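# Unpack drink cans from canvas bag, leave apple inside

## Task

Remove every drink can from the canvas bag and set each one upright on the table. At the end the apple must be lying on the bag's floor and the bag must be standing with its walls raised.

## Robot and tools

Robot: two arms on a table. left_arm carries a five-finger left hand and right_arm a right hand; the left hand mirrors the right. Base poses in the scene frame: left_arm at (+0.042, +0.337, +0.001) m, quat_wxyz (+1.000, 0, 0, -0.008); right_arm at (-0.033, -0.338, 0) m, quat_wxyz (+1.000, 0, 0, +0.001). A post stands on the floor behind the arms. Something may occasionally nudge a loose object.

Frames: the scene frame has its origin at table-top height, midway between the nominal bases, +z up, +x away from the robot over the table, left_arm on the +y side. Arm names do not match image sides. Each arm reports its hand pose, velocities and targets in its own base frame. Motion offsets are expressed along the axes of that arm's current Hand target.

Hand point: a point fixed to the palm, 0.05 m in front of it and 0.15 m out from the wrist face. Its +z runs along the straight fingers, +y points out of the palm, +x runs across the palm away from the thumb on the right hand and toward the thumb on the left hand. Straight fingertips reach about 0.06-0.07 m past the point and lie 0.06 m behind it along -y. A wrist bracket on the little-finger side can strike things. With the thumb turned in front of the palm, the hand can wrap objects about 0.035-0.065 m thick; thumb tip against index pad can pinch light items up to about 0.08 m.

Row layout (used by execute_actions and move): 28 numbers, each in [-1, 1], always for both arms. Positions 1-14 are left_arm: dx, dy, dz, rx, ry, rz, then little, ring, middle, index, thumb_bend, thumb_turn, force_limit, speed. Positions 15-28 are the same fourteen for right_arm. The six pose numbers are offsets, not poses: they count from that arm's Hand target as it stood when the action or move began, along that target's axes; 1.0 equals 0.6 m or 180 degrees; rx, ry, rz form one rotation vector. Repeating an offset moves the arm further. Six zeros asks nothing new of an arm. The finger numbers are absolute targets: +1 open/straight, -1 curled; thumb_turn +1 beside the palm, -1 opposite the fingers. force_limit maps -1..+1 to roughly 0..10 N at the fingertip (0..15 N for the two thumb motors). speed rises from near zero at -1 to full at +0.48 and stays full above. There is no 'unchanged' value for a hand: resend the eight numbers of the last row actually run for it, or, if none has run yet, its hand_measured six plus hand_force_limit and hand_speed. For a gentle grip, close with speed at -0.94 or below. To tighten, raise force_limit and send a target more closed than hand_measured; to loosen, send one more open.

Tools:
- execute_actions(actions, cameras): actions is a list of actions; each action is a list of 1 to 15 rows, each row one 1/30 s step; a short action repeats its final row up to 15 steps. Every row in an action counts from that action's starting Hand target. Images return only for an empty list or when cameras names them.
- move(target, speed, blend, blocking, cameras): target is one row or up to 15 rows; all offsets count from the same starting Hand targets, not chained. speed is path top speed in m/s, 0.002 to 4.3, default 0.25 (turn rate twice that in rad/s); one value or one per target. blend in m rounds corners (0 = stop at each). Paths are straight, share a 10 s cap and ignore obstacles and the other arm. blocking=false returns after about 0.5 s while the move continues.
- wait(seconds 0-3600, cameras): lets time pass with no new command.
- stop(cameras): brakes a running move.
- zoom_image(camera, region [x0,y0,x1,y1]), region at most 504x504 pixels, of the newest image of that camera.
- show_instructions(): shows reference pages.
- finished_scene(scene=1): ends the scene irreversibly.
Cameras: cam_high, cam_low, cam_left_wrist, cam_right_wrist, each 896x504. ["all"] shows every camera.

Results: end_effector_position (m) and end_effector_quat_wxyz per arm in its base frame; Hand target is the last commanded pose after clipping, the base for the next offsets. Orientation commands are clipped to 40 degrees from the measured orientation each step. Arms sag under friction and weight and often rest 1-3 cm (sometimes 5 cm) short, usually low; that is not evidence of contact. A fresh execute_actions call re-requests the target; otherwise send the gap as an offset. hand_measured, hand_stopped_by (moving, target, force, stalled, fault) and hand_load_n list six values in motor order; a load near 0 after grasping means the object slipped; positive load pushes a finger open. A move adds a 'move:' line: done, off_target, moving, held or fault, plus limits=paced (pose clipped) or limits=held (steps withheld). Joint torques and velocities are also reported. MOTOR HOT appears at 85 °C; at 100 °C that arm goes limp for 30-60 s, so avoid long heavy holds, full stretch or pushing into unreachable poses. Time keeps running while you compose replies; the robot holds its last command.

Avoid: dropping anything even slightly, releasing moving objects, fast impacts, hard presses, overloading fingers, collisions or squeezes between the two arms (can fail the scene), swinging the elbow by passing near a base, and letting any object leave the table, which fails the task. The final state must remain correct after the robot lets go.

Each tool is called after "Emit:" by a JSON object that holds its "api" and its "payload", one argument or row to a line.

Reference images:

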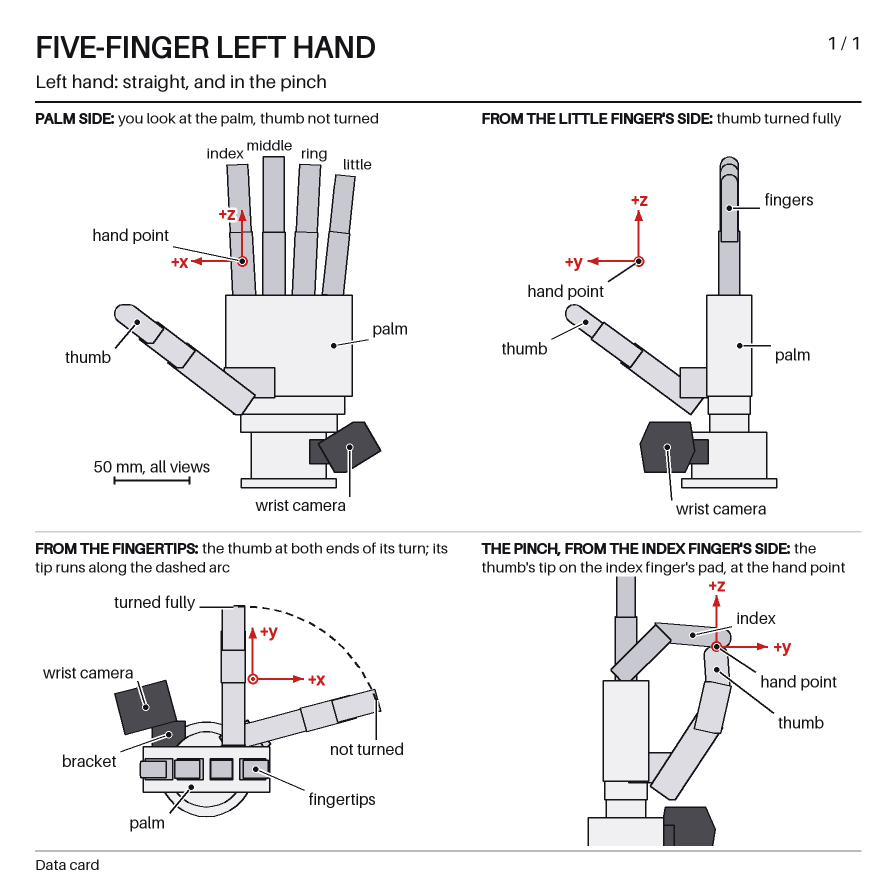

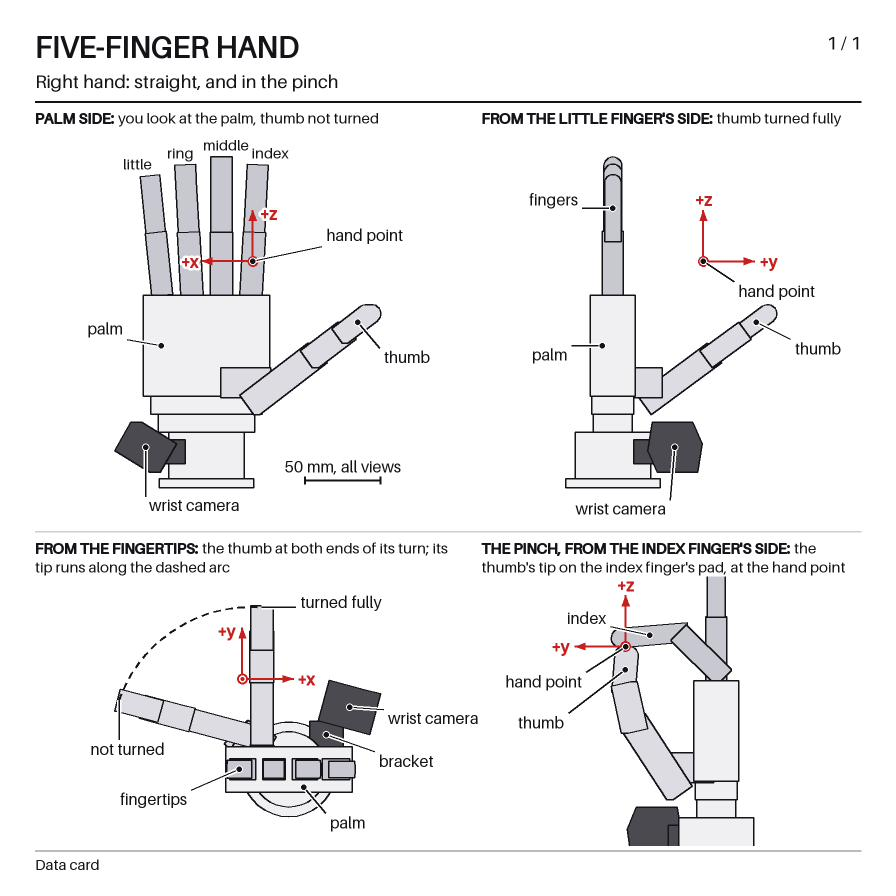

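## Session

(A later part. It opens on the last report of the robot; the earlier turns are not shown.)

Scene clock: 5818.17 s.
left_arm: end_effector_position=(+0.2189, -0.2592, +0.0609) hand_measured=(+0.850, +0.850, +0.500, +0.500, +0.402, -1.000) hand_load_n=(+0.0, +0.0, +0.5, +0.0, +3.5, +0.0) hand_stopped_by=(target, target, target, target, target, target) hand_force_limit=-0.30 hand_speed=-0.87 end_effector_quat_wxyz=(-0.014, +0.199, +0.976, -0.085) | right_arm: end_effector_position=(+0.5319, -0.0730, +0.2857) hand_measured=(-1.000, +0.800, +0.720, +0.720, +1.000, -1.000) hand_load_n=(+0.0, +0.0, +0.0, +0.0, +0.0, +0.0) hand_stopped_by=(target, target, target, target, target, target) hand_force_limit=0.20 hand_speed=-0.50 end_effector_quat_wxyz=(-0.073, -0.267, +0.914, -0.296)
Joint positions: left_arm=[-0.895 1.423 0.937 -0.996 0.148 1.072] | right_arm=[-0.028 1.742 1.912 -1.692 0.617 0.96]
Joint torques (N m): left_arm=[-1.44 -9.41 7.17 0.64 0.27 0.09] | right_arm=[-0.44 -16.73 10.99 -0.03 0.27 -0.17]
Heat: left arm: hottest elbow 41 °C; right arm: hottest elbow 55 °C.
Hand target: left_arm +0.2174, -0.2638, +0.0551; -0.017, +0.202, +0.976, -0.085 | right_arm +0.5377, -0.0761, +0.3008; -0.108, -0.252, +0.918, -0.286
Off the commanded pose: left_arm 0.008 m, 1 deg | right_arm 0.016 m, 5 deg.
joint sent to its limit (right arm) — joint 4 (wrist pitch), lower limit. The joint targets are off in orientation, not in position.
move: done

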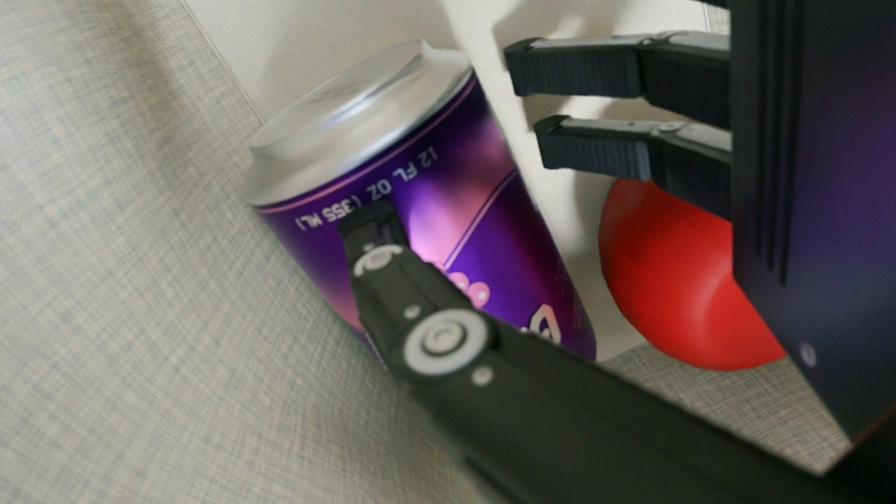

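Emit:
{"api": "move", "payload": {
  "target": [0,0,0,0,0,0,0.85,0.85,0.25,0.25,0.4,-1,0.3,-0.87,0,0,0,0,0,0,-1,0.8,0.72,0.72,1,-1,0.2,-0.5],
  "speed": 0.04,
  "cameras": ["cam_left_wrist"]
}}

Scene clock: 5824.90 s.
left_arm: end_effector_position=(+0.2164, -0.2628, +0.0607) hand_measured=(+0.850, +0.850, +0.286, +0.262, +0.404, -1.000) hand_load_n=(+0.0, +0.0, +1.0, +5.0, +7.5, -1.0) hand_stopped_by=(target, target, force, force, target, target) hand_force_limit=0.30 hand_speed=-0.87 end_effector_quat_wxyz=(-0.015, +0.202, +0.975, -0.089) | right_arm: end_effector_position=(+0.5319, -0.0730, +0.2857) hand_measured=(-1.000, +0.800, +0.720, +0.720, +1.000, -1.000) hand_load_n=(+0.0, +0.0, -0.5, +0.0, +0.0, +0.0) hand_stopped_by=(target, target, target, target, target, target) hand_force_limit=0.20 hand_speed=-0.50 end_effector_quat_wxyz=(-0.073, -0.267, +0.914, -0.296)
Joint positions: left_arm=[-0.902 1.423 0.937 -0.992 0.155 1.069] | right_arm=[-0.028 1.742 1.912 -1.692 0.617 0.96]
Joint torques (N m): left_arm=[-0.73 -9.29 7.13 0.51 -0.04 0.12] | right_arm=[-0.38 -16.67 11 -0.05 0.27 -0.17]
Heat: left arm: hottest elbow 41 °C; right arm: hottest elbow 55 °C.
Hand target: left_arm +0.2174, -0.2638, +0.0551; -0.018, +0.202, +0.976, -0.085 | right_arm +0.5377, -0.0761, +0.3008; -0.108, -0.252, +0.918, -0.286
Off the commanded pose: left_arm 0.006 m, 0 deg | right_arm 0.016 m, 5 deg.
joint sent to its limit (right arm) — joint 4 (wrist pitch), lower limit. The joint targets are off in orientation, not in position.
move: done

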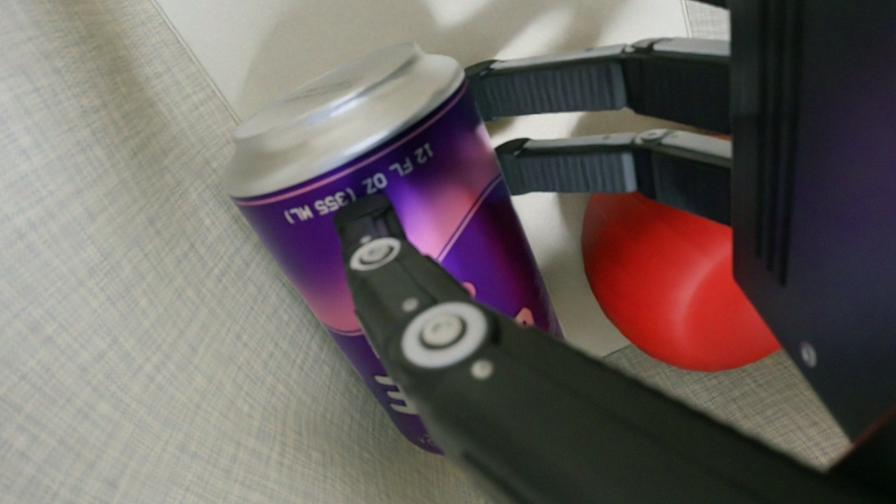

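Emit:
{"api": "move", "payload": {
  "target": [
    [-0.0822,0.0118,-0.009,0,0,0,0.85,0.85,0.25,0.25,0.4,-1,0.3,-0.87,0,0,0,0,0,0,-1,0.8,0.72,0.72,1,-1,0.2,-0.5],
    [-0.119,-0.0074,-0.0058,0,0,0,0.85,0.85,0.25,0.25,0.4,-1,0.3,-0.87,0,0,0,0,0,0,-1,0.8,0.72,0.72,1,-1,0.2,-0.5]
  ],
  "speed": 0.03,
  "cameras": ["cam_left_wrist", "cam_high"]
}}

Scene clock: 5843.80 s.
left_arm: end_effector_position=(+0.2716, -0.2884, +0.0567) hand_measured=(+0.850, +0.850, +0.284, +0.260, +0.402, -1.000) hand_load_n=(+0.0, +0.0, +0.0, +0.0, +0.0, -0.5) hand_stopped_by=(target, target, force, force, target, target) hand_force_limit=0.30 hand_speed=-0.87 end_effector_quat_wxyz=(-0.021, +0.203, +0.976, -0.083) | right_arm: end_effector_position=(+0.5319, -0.0730, +0.2857) hand_measured=(-1.000, +0.800, +0.720, +0.720, +1.000, -1.000) hand_load_n=(+0.0, +0.0, +0.0, +0.0, +0.0, +0.5) hand_stopped_by=(target, target, target, target, target, target) hand_force_limit=0.20 hand_speed=-0.50 end_effector_quat_wxyz=(-0.073, -0.267, +0.914, -0.296)
Joint positions: left_arm=[-0.841 1.579 1.098 -1.025 0.157 1.135] | right_arm=[-0.028 1.742 1.912 -1.692 0.617 0.96]
Joint torques (N m): left_arm=[-0.38 -12.45 9.83 0.09 0.09 0.22] | right_arm=[-0.44 -16.67 10.99 -0.02 0.27 -0.17]
Heat: left arm: hottest elbow 41 °C; right arm: hottest elbow 55 °C.
Hand target: left_arm +0.2815, -0.2957, +0.0593; -0.017, +0.202, +0.976, -0.085 | right_arm +0.5377, -0.0761, +0.3008; -0.108, -0.252, +0.918, -0.286
Off the commanded pose: left_arm 0.013 m, 1 deg | right_arm 0.016 m, 5 deg.
joint sent to its limit (right arm) — joint 4 (wrist pitch), lower limit. The joint targets are off in orientation, not in position.
move: off_target (left_arm)
Images, in order (width x height): cam_high 896x504, cam_left_wrist 896x504.

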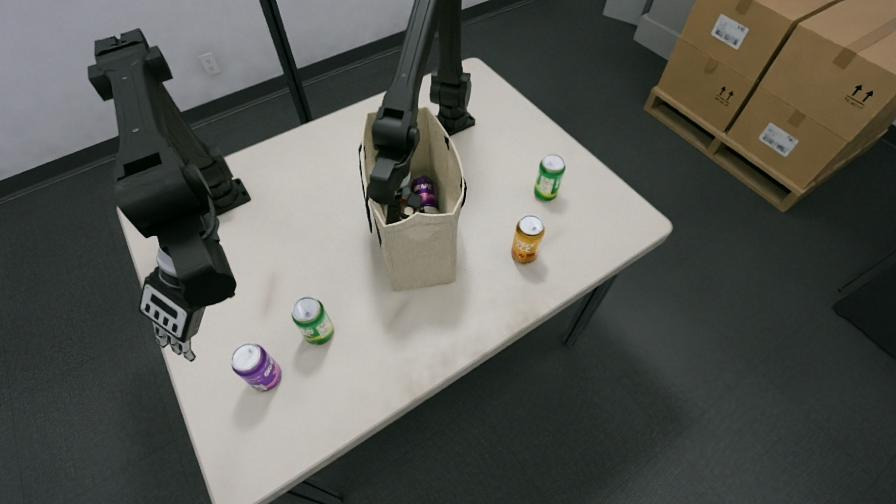

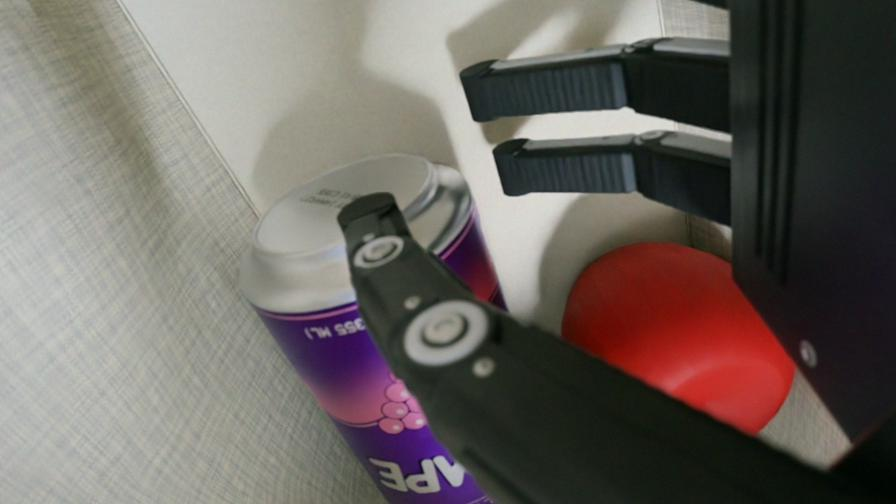

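Emit:
{"api": "move", "payload": {
  "target": [
    [0,0,0,0,0,0,0.85,0.85,0.75,0.75,0.9,-1,0.3,-0.5,0,0,0,0,0,0,-1,0.8,0.72,0.72,1,-1,0.2,-0.5],
    [0,-0.107,-0.6232,0,0,0,0.85,0.85,0.75,0.75,0.9,-1,0.3,-0.5,0,0,0,0,0,0,-1,0.8,0.72,0.72,1,-1,0.2,-0.5]
  ],
  "speed": 0.08,
  "cameras": ["cam_left_wrist", "cam_high"]
}}

Scene clock: 5956.27 s.
left_arm: end_effector_position=(+0.2844, -0.2947, +0.4188) hand_measured=(+0.850, +0.850, +0.750, +0.750, +0.900, -1.000) hand_load_n=(+0.0, +0.0, +0.0, +0.0, +0.0, +0.0) hand_stopped_by=(target, target, target, target, target, target) hand_force_limit=0.30 hand_speed=-0.50 end_effector_quat_wxyz=(+0.106, +0.193, +0.962, -0.163) | right_arm: end_effector_position=(+0.5319, -0.0730, +0.2857) hand_measured=(-1.000, +0.800, +0.720, +0.720, +1.000, -1.000) hand_load_n=(+0.0, +0.0, +0.0, +0.0, +0.0, +0.0) hand_stopped_by=(target, target, target, target, target, target) hand_force_limit=0.20 hand_speed=-0.50 end_effector_quat_wxyz=(-0.073, -0.267, +0.914, -0.296)
Joint positions: left_arm=[-0.836 1.398 1.879 -1.683 0.133 1.106] | right_arm=[-0.028 1.742 1.912 -1.692 0.617 0.96]
Joint torques (N m): left_arm=[-1.14 -11.87 10.81 0.49 -0.09 0.07] | right_arm=[-0.44 -16.67 11 -0.05 0.27 -0.17]
Heat: left arm: hottest elbow 42 °C; right arm: hottest elbow 56 °C.
Hand target: left_arm +0.2820, -0.2940, +0.4386; -0.018, +0.202, +0.976, -0.085 | right_arm +0.5377, -0.0761, +0.3008; -0.108, -0.252, +0.918, -0.286
Off the commanded pose: left_arm 0.020 m, 17 deg | right_arm 0.016 m, 5 deg.
joint sent to its limit (left arm) — joint 4 (wrist pitch), lower limit. The joint targets are off in orientation, not in position.
joint sent to its limit (right arm) — joint 4 (wrist pitch), lower limit. The joint targets are off in orientation, not in position.
move: off_target (left_arm)
Images, in order (width x height): cam_high 896x504, cam_left_wrist 896x504.

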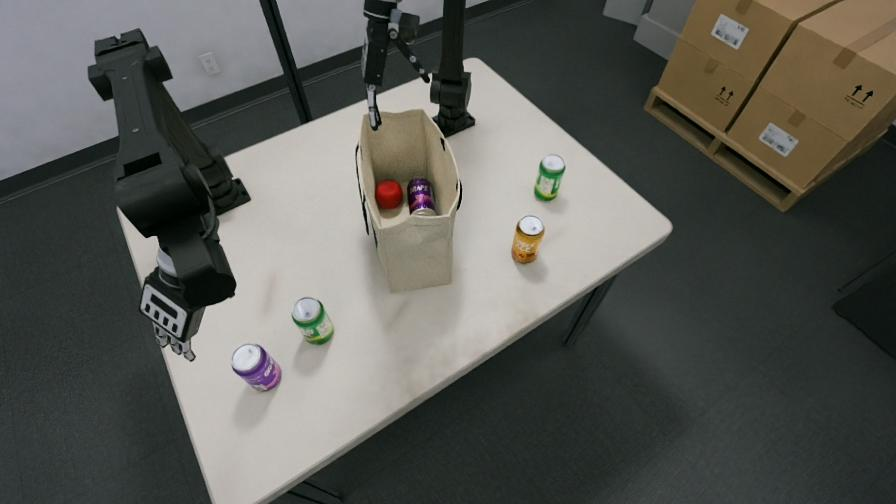

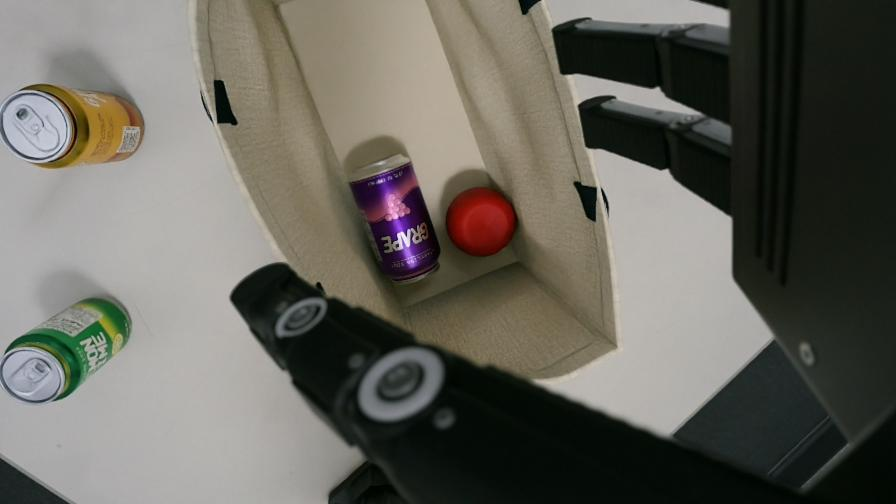

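Emit:
{"api": "zoom_image", "payload": {
  "camera": "cam_high",
  "region": [330, 90, 500, 310]
}}

Scaled by 2.291 from the camera's image (finer frame: 1280x720).

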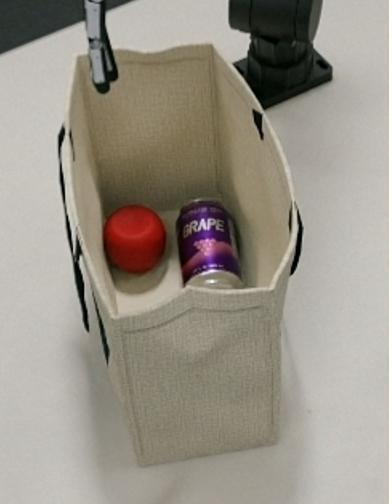

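Emit:
{"api": "move", "payload": {
  "target": [0.1885,0.2787,-0.0472,0,0,0,0.85,0.85,0.75,0.75,0.9,-1,0.3,-0.5,0.07,-0.09,-0.165,0,0,0,-1,-1,-1,1,0.9,-1,0.2,0.0],
  "speed": 0.15,
  "cameras": ["cam_high"]
}}

Scene clock: 6123.20 s.
left_arm: end_effector_position=(+0.2469, -0.0946, +0.4376) hand_measured=(+0.850, +0.850, +0.750, +0.750, +0.900, -1.000) hand_load_n=(+0.0, +0.0, +0.0, +0.0, +0.0, +0.0) hand_stopped_by=(target, target, target, target, target, target) hand_force_limit=0.30 hand_speed=-0.50 end_effector_quat_wxyz=(+0.217, +0.174, +0.952, -0.125) | right_arm: end_effector_position=(+0.5340, -0.0758, +0.4033) hand_measured=(-1.000, -1.000, -1.000, +1.000, +0.900, -1.000) hand_load_n=(+0.0, +0.0, +0.5, +0.0, +0.0, +0.0) hand_stopped_by=(target, target, target, target, target, target) hand_force_limit=0.20 hand_speed=0.00 end_effector_quat_wxyz=(+0.027, -0.284, +0.897, -0.338)
Joint positions: left_arm=[-0.496 0.943 1.555 -1.685 0.101 1.411] | right_arm=[-0.028 1.659 2.1 -1.692 0.624 0.826]
Joint torques (N m): left_arm=[-0.91 -2.67 7.05 0.66 -0.14 0.21] | right_arm=[0.56 -15.21 10.86 0.34 0.41 -0.16]
Heat: left arm: hottest elbow 46 °C; right arm: hottest elbow 56 °C.
Hand target: left_arm +0.2455, -0.0934, +0.4375; -0.017, +0.202, +0.976, -0.085 | right_arm +0.5358, -0.0738, +0.4208; -0.108, -0.252, +0.918, -0.286
Off the commanded pose: left_arm 0.002 m, 28 deg | right_arm 0.018 m, 17 deg.
joint sent to its limit (left arm) — joint 4 (wrist pitch), lower limit. The joint targets are off in orientation, not in position.
joint sent to its limit (right arm) — joint 4 (wrist pitch), lower limit. The joint targets are off in orientation, not in position.
move: off_target (left_arm, right_arm)

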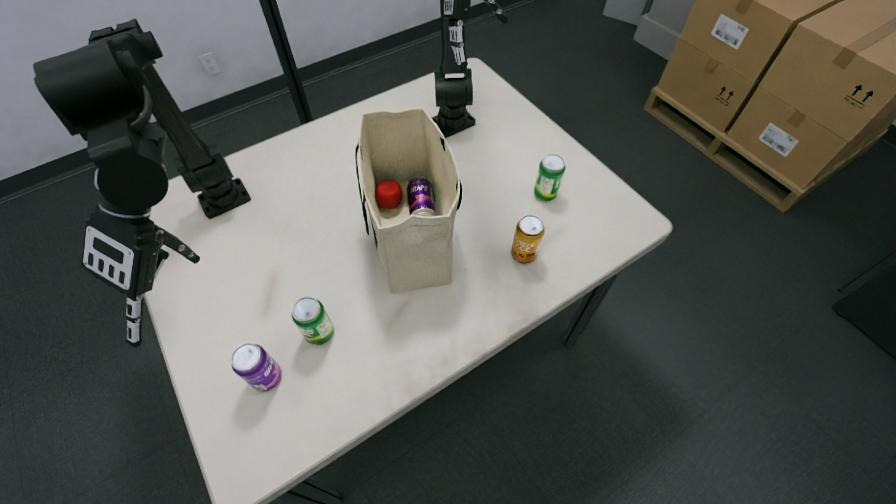

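Emit:
{"api": "zoom_image", "payload": {
  "camera": "cam_high",
  "region": [340, 100, 480, 300]
}}

Scaled by 2.520 from the camera's image (finer frame: 1280x720).

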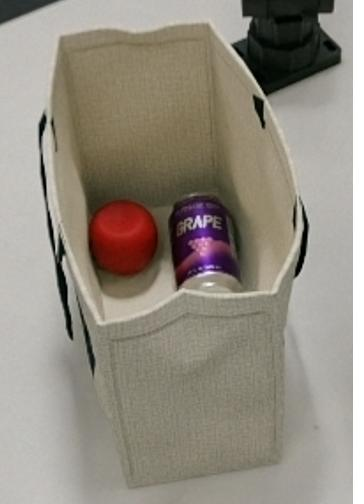

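Emit:
{"api": "move", "payload": {
  "target": [0,0,0,0,0,0,0.85,0.85,0.75,0.75,0.9,-1,0.3,-0.5,0.1067,0.865,-0.352,-0.0315,-0.2781,-0.6885,-1,-1,-1,1,0.9,-1,0.2,0.0],
  "speed": 0.18,
  "cameras": ["cam_high", "cam_right_wrist"]
}}

Scene clock: 6157.10 s.
left_arm: end_effector_position=(+0.2470, -0.0944, +0.4377) hand_measured=(+0.850, +0.850, +0.750, +0.750, +0.900, -1.000) hand_load_n=(+0.0, +0.0, +0.0, +0.0, +0.0, +0.0) hand_stopped_by=(target, target, target, target, target, target) hand_force_limit=0.30 hand_speed=-0.50 end_effector_quat_wxyz=(+0.217, +0.174, +0.952, -0.125) | right_arm: end_effector_position=(+0.2165, +0.3841, +0.3583) hand_measured=(-1.000, -1.000, -1.000, +1.000, +0.900, -1.000) hand_load_n=(+0.0, +0.0, +0.0, +0.0, +0.0, +0.0) hand_stopped_by=(target, target, target, target, target, target) hand_force_limit=0.20 hand_speed=0.00 end_effector_quat_wxyz=(-0.130, +0.965, -0.219, -0.065)
Joint positions: left_arm=[-0.496 0.943 1.555 -1.685 0.1 1.412] | right_arm=[0.917 1.567 1.874 -1.692 -0.227 -0.187]
Joint torques (N m): left_arm=[-1.14 -2.49 6.99 0.68 -0.12 0.21] | right_arm=[0.5 -12.69 11.48 0.17 -0.28 -0.14]
Heat: left arm: hottest elbow 43 °C; right arm: hottest elbow 59 °C.
Hand target: left_arm +0.2455, -0.0934, +0.4375; -0.017, +0.202, +0.976, -0.085 | right_arm +0.2205, +0.3911, +0.3703; -0.020, +0.975, -0.194, -0.102
Off the commanded pose: left_arm 0.002 m, 28 deg | right_arm 0.014 m, 14 deg.
joint sent to its limit (left arm) — joint 4 (wrist pitch), lower limit. The joint targets are off in orientation, not in position.
joint sent to its limit (right arm) — joint 4 (wrist pitch), lower limit. The joint targets are off in orientation, not in position.
move: off_target (right_arm)

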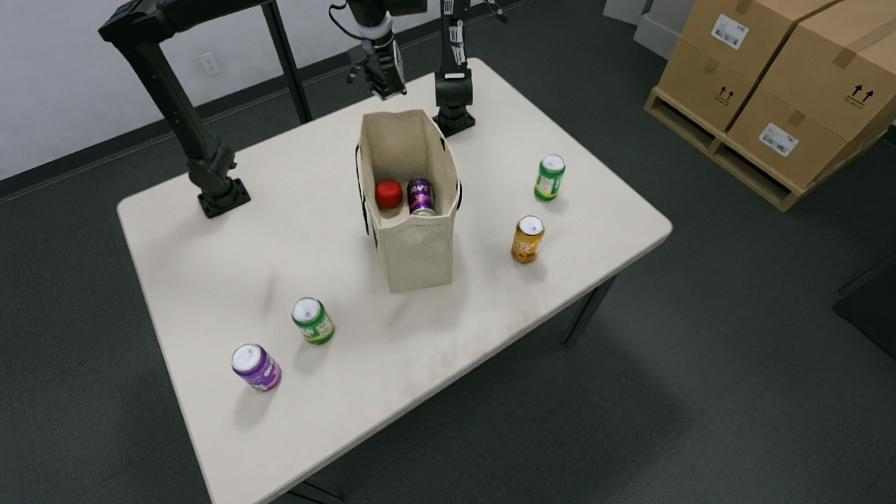

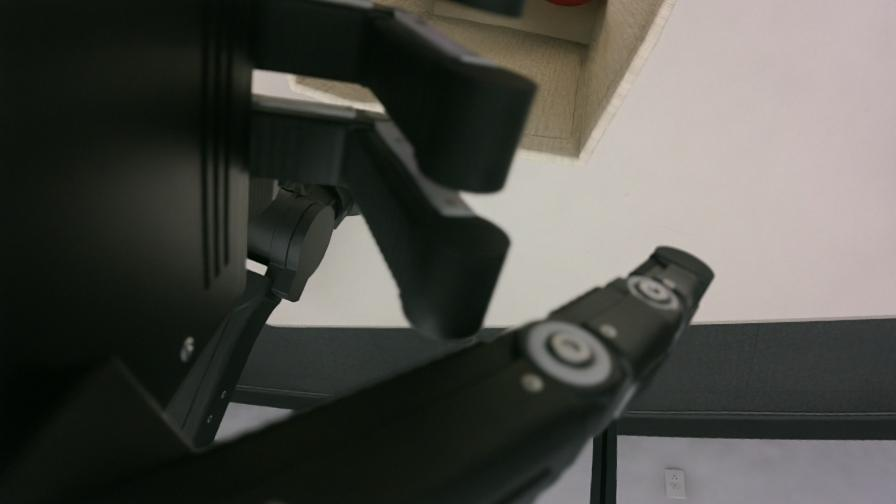

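Emit:
{"api": "move", "payload": {
  "target": [0,0,0,0,0,0,0.85,0.85,0.75,0.75,0.9,-1,0.3,-0.5,0.0312,0,0.1467,0,0,0,-1,-1,-1,1,0.9,-1,0.2,0.0],
  "speed": 0.08,
  "cameras": ["cam_high", "cam_right_wrist"]
}}

Scene clock: 6177.00 s.
left_arm: end_effector_position=(+0.2470, -0.0944, +0.4377) hand_measured=(+0.850, +0.850, +0.750, +0.750, +0.900, -1.000) hand_load_n=(+0.0, +0.0, +0.0, +0.0, +0.0, +0.0) hand_stopped_by=(target, target, target, target, target, target) hand_force_limit=0.30 hand_speed=-0.50 end_effector_quat_wxyz=(+0.217, +0.174, +0.952, -0.125) | right_arm: end_effector_position=(+0.2247, +0.3907, +0.3139) hand_measured=(-1.000, -1.000, -1.000, +1.000, +0.900, -1.000) hand_load_n=(+0.0, +0.0, +0.0, +0.0, +0.0, -0.5) hand_stopped_by=(target, target, target, target, target, target) hand_force_limit=0.20 hand_speed=0.00 end_effector_quat_wxyz=(-0.079, +0.971, -0.209, -0.081)
Joint positions: left_arm=[-0.496 0.943 1.555 -1.685 0.1 1.412] | right_arm=[0.921 1.646 1.844 -1.692 -0.214 -0.218]
Joint torques (N m): left_arm=[-1.03 -2.26 7.19 0.77 -0.12 0.24] | right_arm=[0.03 -15.56 7.9 0.32 -0.23 -0.01]
Heat: left arm: hottest elbow 42 °C; right arm: hottest elbow 58 °C.
Hand target: left_arm +0.2455, -0.0934, +0.4375; -0.017, +0.202, +0.976, -0.085 | right_arm +0.2243, +0.3903, +0.3165; -0.082, +0.971, -0.209, -0.080 (not the last commanded pose)
Off the commanded pose: left_arm 0.002 m, 28 deg | right_arm 0.034 m, 7 deg.
joint sent to its limit (left arm) — joint 4 (wrist pitch), lower limit. The joint targets are off in orientation, not in position.
move: held (right_arm; a check stopped the path); limits=held
pose unreachable (right arm): on one or more control steps of this call, first in action 0 (counted from 0), this arm could not follow its commanded pose, so it was not sent that pose on those steps. It may still have moved: this result reports where it is.
cause: moving toward the commanded pose would bring a part of the arm too close to another arm (a part of this arm just beyond joint 4 (wrist pitch) and a part of the left arm just beyond its joint 6 (wrist roll), 12 mm apart when this arm was first held).

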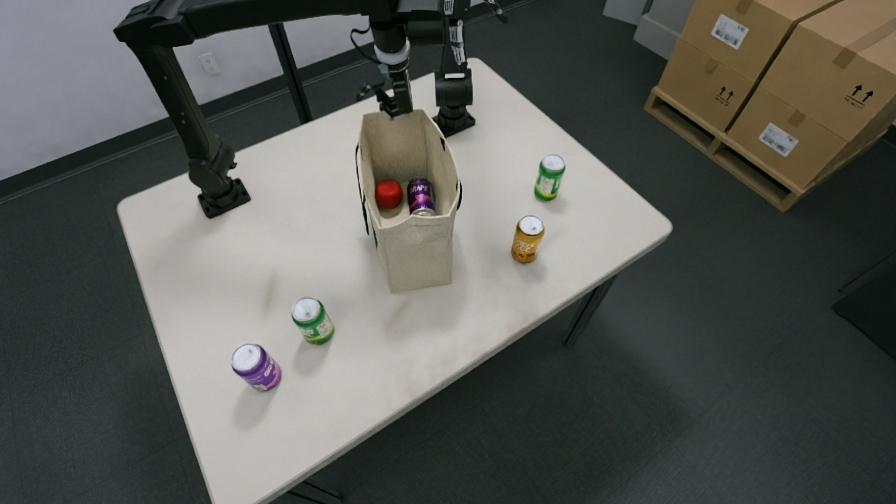

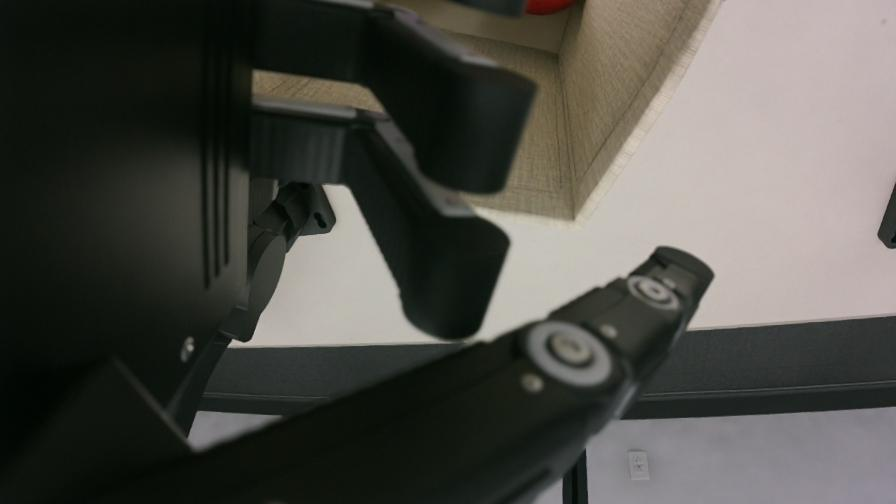

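Emit:
{"api": "move", "payload": {
  "target": [0.149,0.335,0.078,0,0,0,0.85,0.85,0.75,0.75,0.9,-1,0.3,-0.5,0,0,0,0,0,0,-1,-1,-1,1,0.1,-1,0.2,0.0],
  "speed": 0.15
}}

Emit:
{"api": "move", "payload": {
  "target": [0,0,0,0,0,0,0.85,0.85,0.75,0.75,0.9,-1,0.3,-0.5,0,0,0.06,-0.02,0,0,-1,-1,-1,1,0.1,-1,0.2,0.0],
  "speed": 0.06,
  "cameras": ["cam_high", "cam_right_wrist"]
}}

Scene clock: 6208.20 s.
left_arm: end_effector_position=(+0.2400, +0.1154, +0.3563) hand_measured=(+0.850, +0.850, +0.750, +0.750, +0.900, -1.000) hand_load_n=(+0.0, +0.0, +0.0, +0.0, +0.0, +0.0) hand_stopped_by=(target, target, target, target, target, target) hand_force_limit=0.30 hand_speed=-0.50 end_effector_quat_wxyz=(+0.141, +0.144, +0.979, +0.039) | right_arm: end_effector_position=(+0.2247, +0.3907, +0.3139) hand_measured=(-1.000, -1.000, -1.000, +1.000, +0.436, -1.000) hand_load_n=(+0.0, +0.0, +0.0, +0.0, +11.5, +0.0) hand_stopped_by=(target, target, target, target, force, target) hand_force_limit=0.20 hand_speed=0.00 end_effector_quat_wxyz=(-0.079, +0.971, -0.209, -0.081)
Joint positions: left_arm=[0.212 0.867 1.273 -1.685 0.025 2.072] | right_arm=[0.921 1.646 1.844 -1.692 -0.214 -0.218]
Joint torques (N m): left_arm=[-0.73 -1.96 7.71 0.4 -0.18 0.2] | right_arm=[0.15 -15.68 7.94 0.31 -0.23 -0.02]
Heat: left arm: hottest elbow 41 °C; right arm: hottest elbow 55 °C.
Hand target: left_arm +0.2387, +0.1163, +0.3564; -0.017, +0.202, +0.976, -0.085 | right_arm +0.2243, +0.3903, +0.3165; -0.082, +0.971, -0.209, -0.080
Off the commanded pose: left_arm 0.001 m, 24 deg | right_arm 0.003 m, 0 deg.
joint sent to its limit (left arm) — joint 4 (wrist pitch), lower limit; joint 6 (wrist roll), upper limit. The joint targets are off in orientation, not in position.
move: off_target (left_arm)

Scene clock: 6209.27 s.
left_arm: end_effector_position=(+0.2400, +0.1155, +0.3563) hand_measured=(+0.850, +0.850, +0.750, +0.750, +0.900, -1.000) hand_load_n=(+0.0, +0.0, +0.0, +0.0, +0.0, +0.0) hand_stopped_by=(target, target, target, target, target, target) hand_force_limit=0.30 hand_speed=-0.50 end_effector_quat_wxyz=(+0.141, +0.145, +0.979, +0.039) | right_arm: end_effector_position=(+0.2220, +0.3932, +0.2912) hand_measured=(-1.000, -1.000, -1.000, +1.000, +0.436, -1.000) hand_load_n=(+0.0, +0.0, +0.0, +0.0, +11.5, +0.0) hand_stopped_by=(target, target, target, target, force, target) hand_force_limit=0.20 hand_speed=0.00 end_effector_quat_wxyz=(-0.059, +0.973, -0.205, -0.084)
Joint positions: left_arm=[0.212 0.867 1.273 -1.685 0.025 2.073] | right_arm=[0.934 1.665 1.805 -1.672 -0.202 -0.218]
Joint torques (N m): left_arm=[-0.5 -1.67 7.88 0.31 -0.19 0.19] | right_arm=[0.97 -14.39 7.04 0.62 -0.12 0.1]
Heat: left arm: hottest elbow 41 °C; right arm: hottest elbow 55 °C.
Hand target: left_arm +0.2387, +0.1162, +0.3564; -0.017, +0.202, +0.976, -0.085 | right_arm +0.2200, +0.3972, +0.2816; -0.052, +0.973, -0.206, -0.086
Off the commanded pose: left_arm 0.002 m, 24 deg | right_arm 0.011 m, 1 deg.
joint sent to its limit (left arm) — joint 4 (wrist pitch), lower limit; joint 6 (wrist roll), upper limit. The joint targets are off in orientation, not in position.
move: off_target (right_arm)

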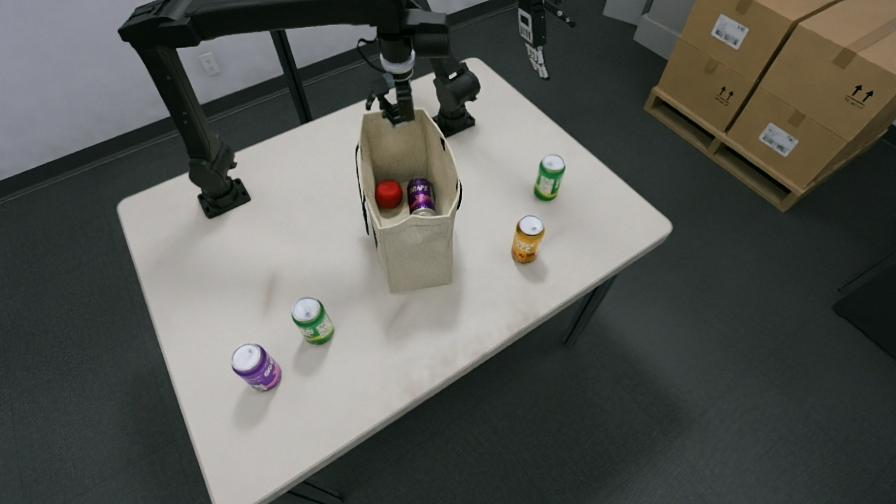

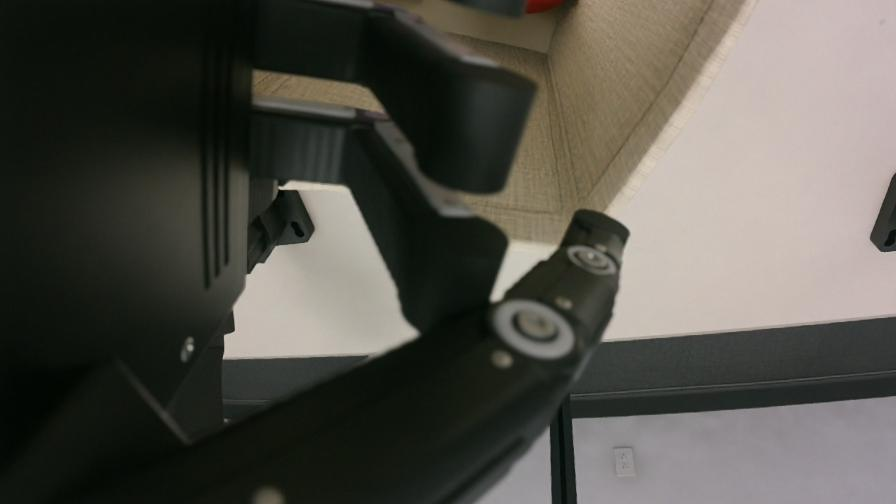

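Emit:
{"api": "move", "payload": {
  "target": [0,0,0,0,0,0,0.85,0.85,0.75,0.75,0.9,-1,0.3,-0.5,0.0396,0.0203,0.1804,-0.0226,-0.006,-0.0054,-1,-1,-1,1,0.52,-1,0.2,0.0],
  "speed": 0.06,
  "cameras": ["cam_high", "cam_right_wrist"]
}}

Scene clock: 6238.63 s.
left_arm: end_effector_position=(+0.2400, +0.1155, +0.3563) hand_measured=(+0.850, +0.850, +0.750, +0.750, +0.900, -1.000) hand_load_n=(+0.0, +0.0, +0.0, -0.5, +0.0, +0.0) hand_stopped_by=(target, target, target, target, target, target) hand_force_limit=0.30 hand_speed=-0.50 end_effector_quat_wxyz=(+0.141, +0.145, +0.979, +0.039) | right_arm: end_effector_position=(+0.2220, +0.3914, +0.1805) hand_measured=(-1.000, -1.000, -1.000, +1.000, +0.522, -1.000) hand_load_n=(+0.0, +0.0, +0.0, +0.0, +3.5, +0.0) hand_stopped_by=(target, target, target, target, target, target) hand_force_limit=0.20 hand_speed=0.00 end_effector_quat_wxyz=(-0.027, +0.974, -0.201, -0.099)
Joint positions: left_arm=[0.212 0.867 1.273 -1.685 0.025 2.073] | right_arm=[0.934 1.716 1.568 -1.458 -0.202 -0.234]
Joint torques (N m): left_arm=[-1.14 -1.44 7.83 0.46 -0.17 0.2] | right_arm=[0.5 -15.03 6.78 0.47 -0.21 -0.14]
Heat: left arm: hottest elbow 41 °C; right arm: hottest elbow 53 °C.
Hand target: left_arm +0.2387, +0.1162, +0.3564; -0.017, +0.202, +0.976, -0.085 | right_arm +0.2206, +0.3916, +0.1702; -0.020, +0.975, -0.194, -0.102
Off the commanded pose: left_arm 0.002 m, 24 deg | right_arm 0.010 m, 1 deg.
joint sent to its limit (left arm) — joint 4 (wrist pitch), lower limit; joint 6 (wrist roll), upper limit. The joint targets are off in orientation, not in position.
move: done

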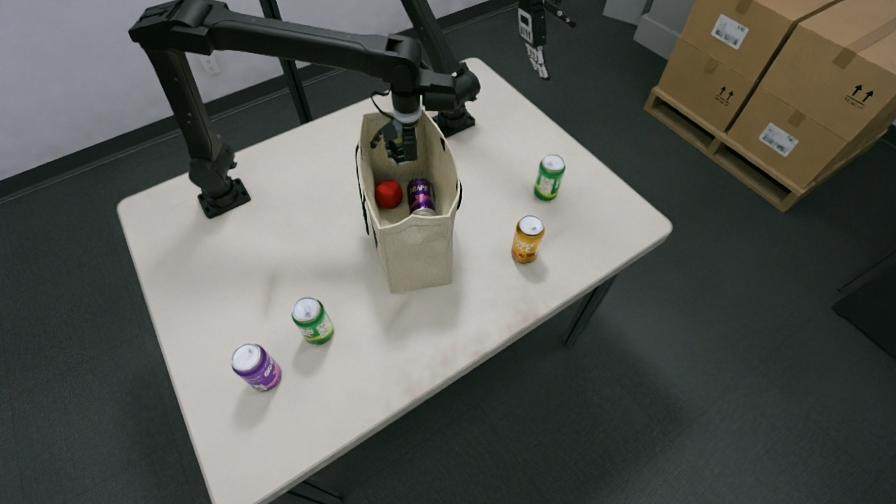

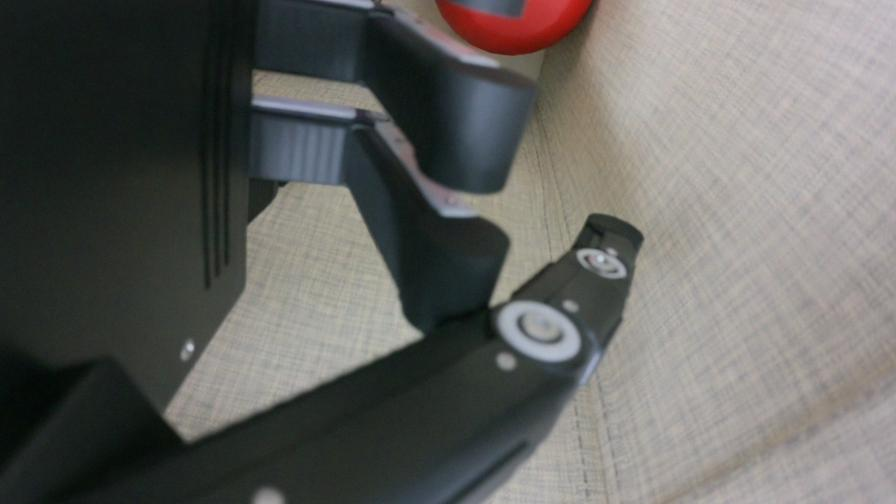

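Emit:
{"api": "zoom_image", "payload": {
  "camera": "cam_high",
  "region": [340, 90, 480, 230]
}}

Scaled by 3.600 from the camera's image (finer frame: 1280x720).

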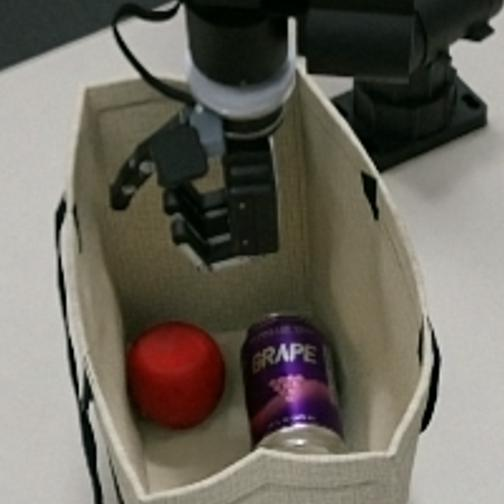

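Emit:
{"api": "move", "payload": {
  "target": [0,0,0,0,0,0,0.85,0.85,0.75,0.75,0.9,-1,0.3,-0.5,0.0173,0,0.0815,0,0,0,-1,-1,-1,1,0.52,-1,0.2,0.0],
  "speed": 0.06,
  "cameras": ["cam_high"]
}}

Emit:
{"api": "zoom_image", "payload": {
  "camera": "cam_high",
  "region": [340, 90, 480, 230]
}}

Scene clock: 6253.60 s.
left_arm: end_effector_position=(+0.2400, +0.1155, +0.3563) hand_measured=(+0.850, +0.850, +0.750, +0.750, +0.900, -1.000) hand_load_n=(+0.0, +0.0, +0.0, +0.0, -0.5, +0.0) hand_stopped_by=(target, target, target, target, target, target) hand_force_limit=0.30 hand_speed=-0.50 end_effector_quat_wxyz=(+0.141, +0.145, +0.979, +0.039) | right_arm: end_effector_position=(+0.2226, +0.3923, +0.1306) hand_measured=(-1.000, -1.000, -1.000, +1.000, +0.522, -1.000) hand_load_n=(+0.0, +0.5, +0.0, +0.0, +3.5, +0.0) hand_stopped_by=(target, target, target, target, target, target) hand_force_limit=0.20 hand_speed=0.00 end_effector_quat_wxyz=(-0.027, +0.974, -0.201, -0.099)
Joint positions: left_arm=[0.212 0.867 1.273 -1.685 0.025 2.073] | right_arm=[0.934 1.746 1.474 -1.334 -0.202 -0.234]
Joint torques (N m): left_arm=[-0.62 -1.9 7.79 0.42 -0.15 0.22] | right_arm=[0.56 -15.15 6.65 0.49 -0.21 -0.13]
Heat: left arm: hottest elbow 41 °C; right arm: hottest elbow 53 °C.
Hand target: left_arm +0.2387, +0.1162, +0.3564; -0.017, +0.202, +0.976, -0.085 | right_arm +0.2206, +0.3915, +0.1202; -0.020, +0.975, -0.194, -0.102
Off the commanded pose: left_arm 0.002 m, 24 deg | right_arm 0.011 m, 1 deg.
joint sent to its limit (left arm) — joint 4 (wrist pitch), lower limit; joint 6 (wrist roll), upper limit. The joint targets are off in orientation, not in position.
move: off_target (right_arm)

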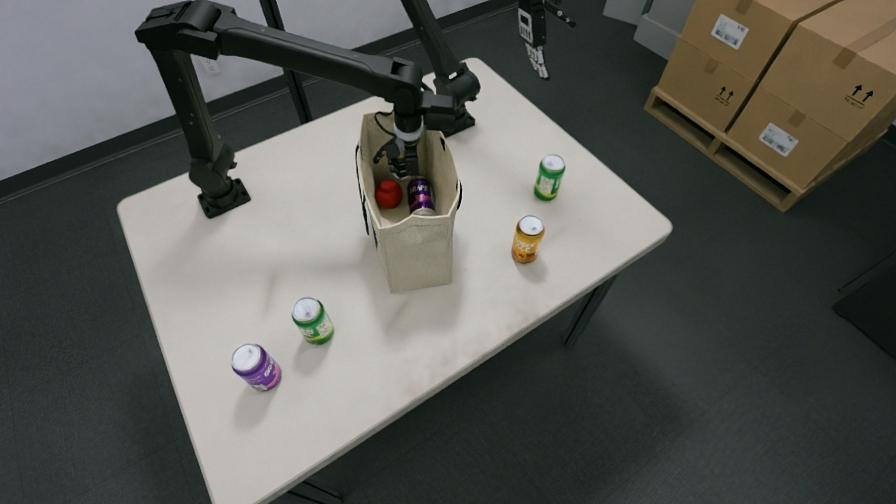

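Scaled by 3.600 from the camera's image (finer frame: 1280x720).

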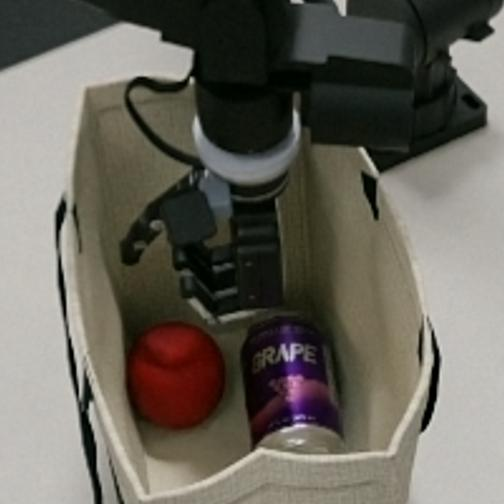

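Emit:
{"api": "move", "payload": {
  "target": [0,0,0,0,0,0,0.85,0.85,0.75,0.75,0.9,-1,0.3,-0.5,0.003,0,0.0539,0,0,0,-1,-1,-1,1,0.52,-1,0.2,0.0],
  "speed": 0.05,
  "cameras": ["cam_high"]
}}

Emit:
{"api": "zoom_image", "payload": {
  "camera": "cam_high",
  "region": [340, 90, 480, 230]
}}

Scene clock: 6269.07 s.
left_arm: end_effector_position=(+0.2400, +0.1155, +0.3563) hand_measured=(+0.850, +0.850, +0.750, +0.750, +0.900, -1.000) hand_load_n=(+0.0, +0.0, +0.5, +0.0, +0.0, +0.0) hand_stopped_by=(target, target, target, target, target, target) hand_force_limit=0.30 hand_speed=-0.50 end_effector_quat_wxyz=(+0.141, +0.145, +0.979, +0.039) | right_arm: end_effector_position=(+0.2215, +0.3930, +0.0988) hand_measured=(-1.000, -1.000, -1.000, +1.000, +0.522, -1.000) hand_load_n=(+0.0, +0.0, +0.0, +0.0, +3.5, +0.0) hand_stopped_by=(target, target, target, target, target, target) hand_force_limit=0.20 hand_speed=0.00 end_effector_quat_wxyz=(-0.028, +0.975, -0.199, -0.098)
Joint positions: left_arm=[0.212 0.867 1.273 -1.685 0.025 2.073] | right_arm=[0.937 1.769 1.419 -1.253 -0.202 -0.234]
Joint torques (N m): left_arm=[-0.56 -1.73 7.83 0.43 -0.17 0.2] | right_arm=[1.03 -15.21 6.41 0.5 -0.23 -0.03]
Heat: left arm: hottest elbow 41 °C; right arm: hottest elbow 51 °C.
Hand target: left_arm +0.2387, +0.1162, +0.3564; -0.017, +0.202, +0.976, -0.085 | right_arm +0.2161, +0.3934, +0.0882; -0.020, +0.975, -0.195, -0.102
Off the commanded pose: left_arm 0.002 m, 24 deg | right_arm 0.012 m, 1 deg.
joint sent to its limit (left arm) — joint 4 (wrist pitch), lower limit; joint 6 (wrist roll), upper limit. The joint targets are off in orientation, not in position.
move: off_target (right_arm)

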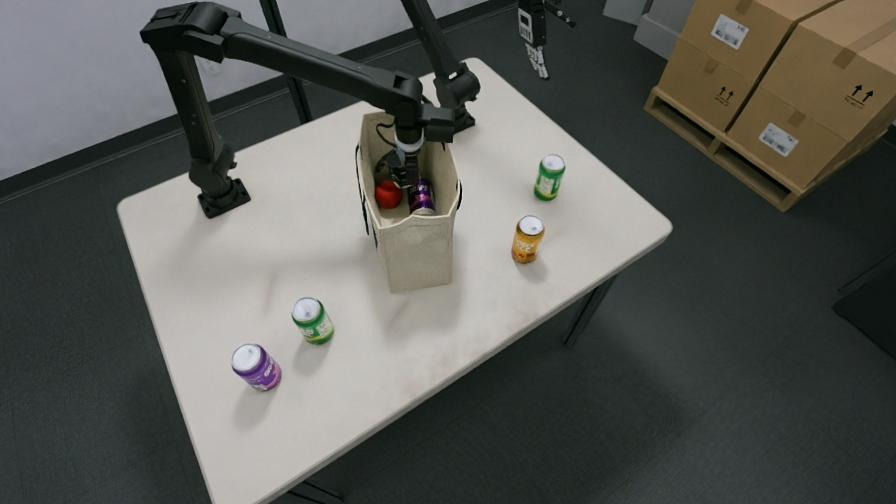

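Scaled by 3.600 from the camera's image (finer frame: 1280x720).

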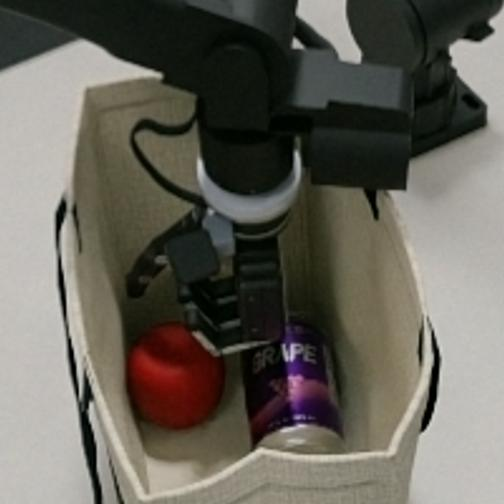

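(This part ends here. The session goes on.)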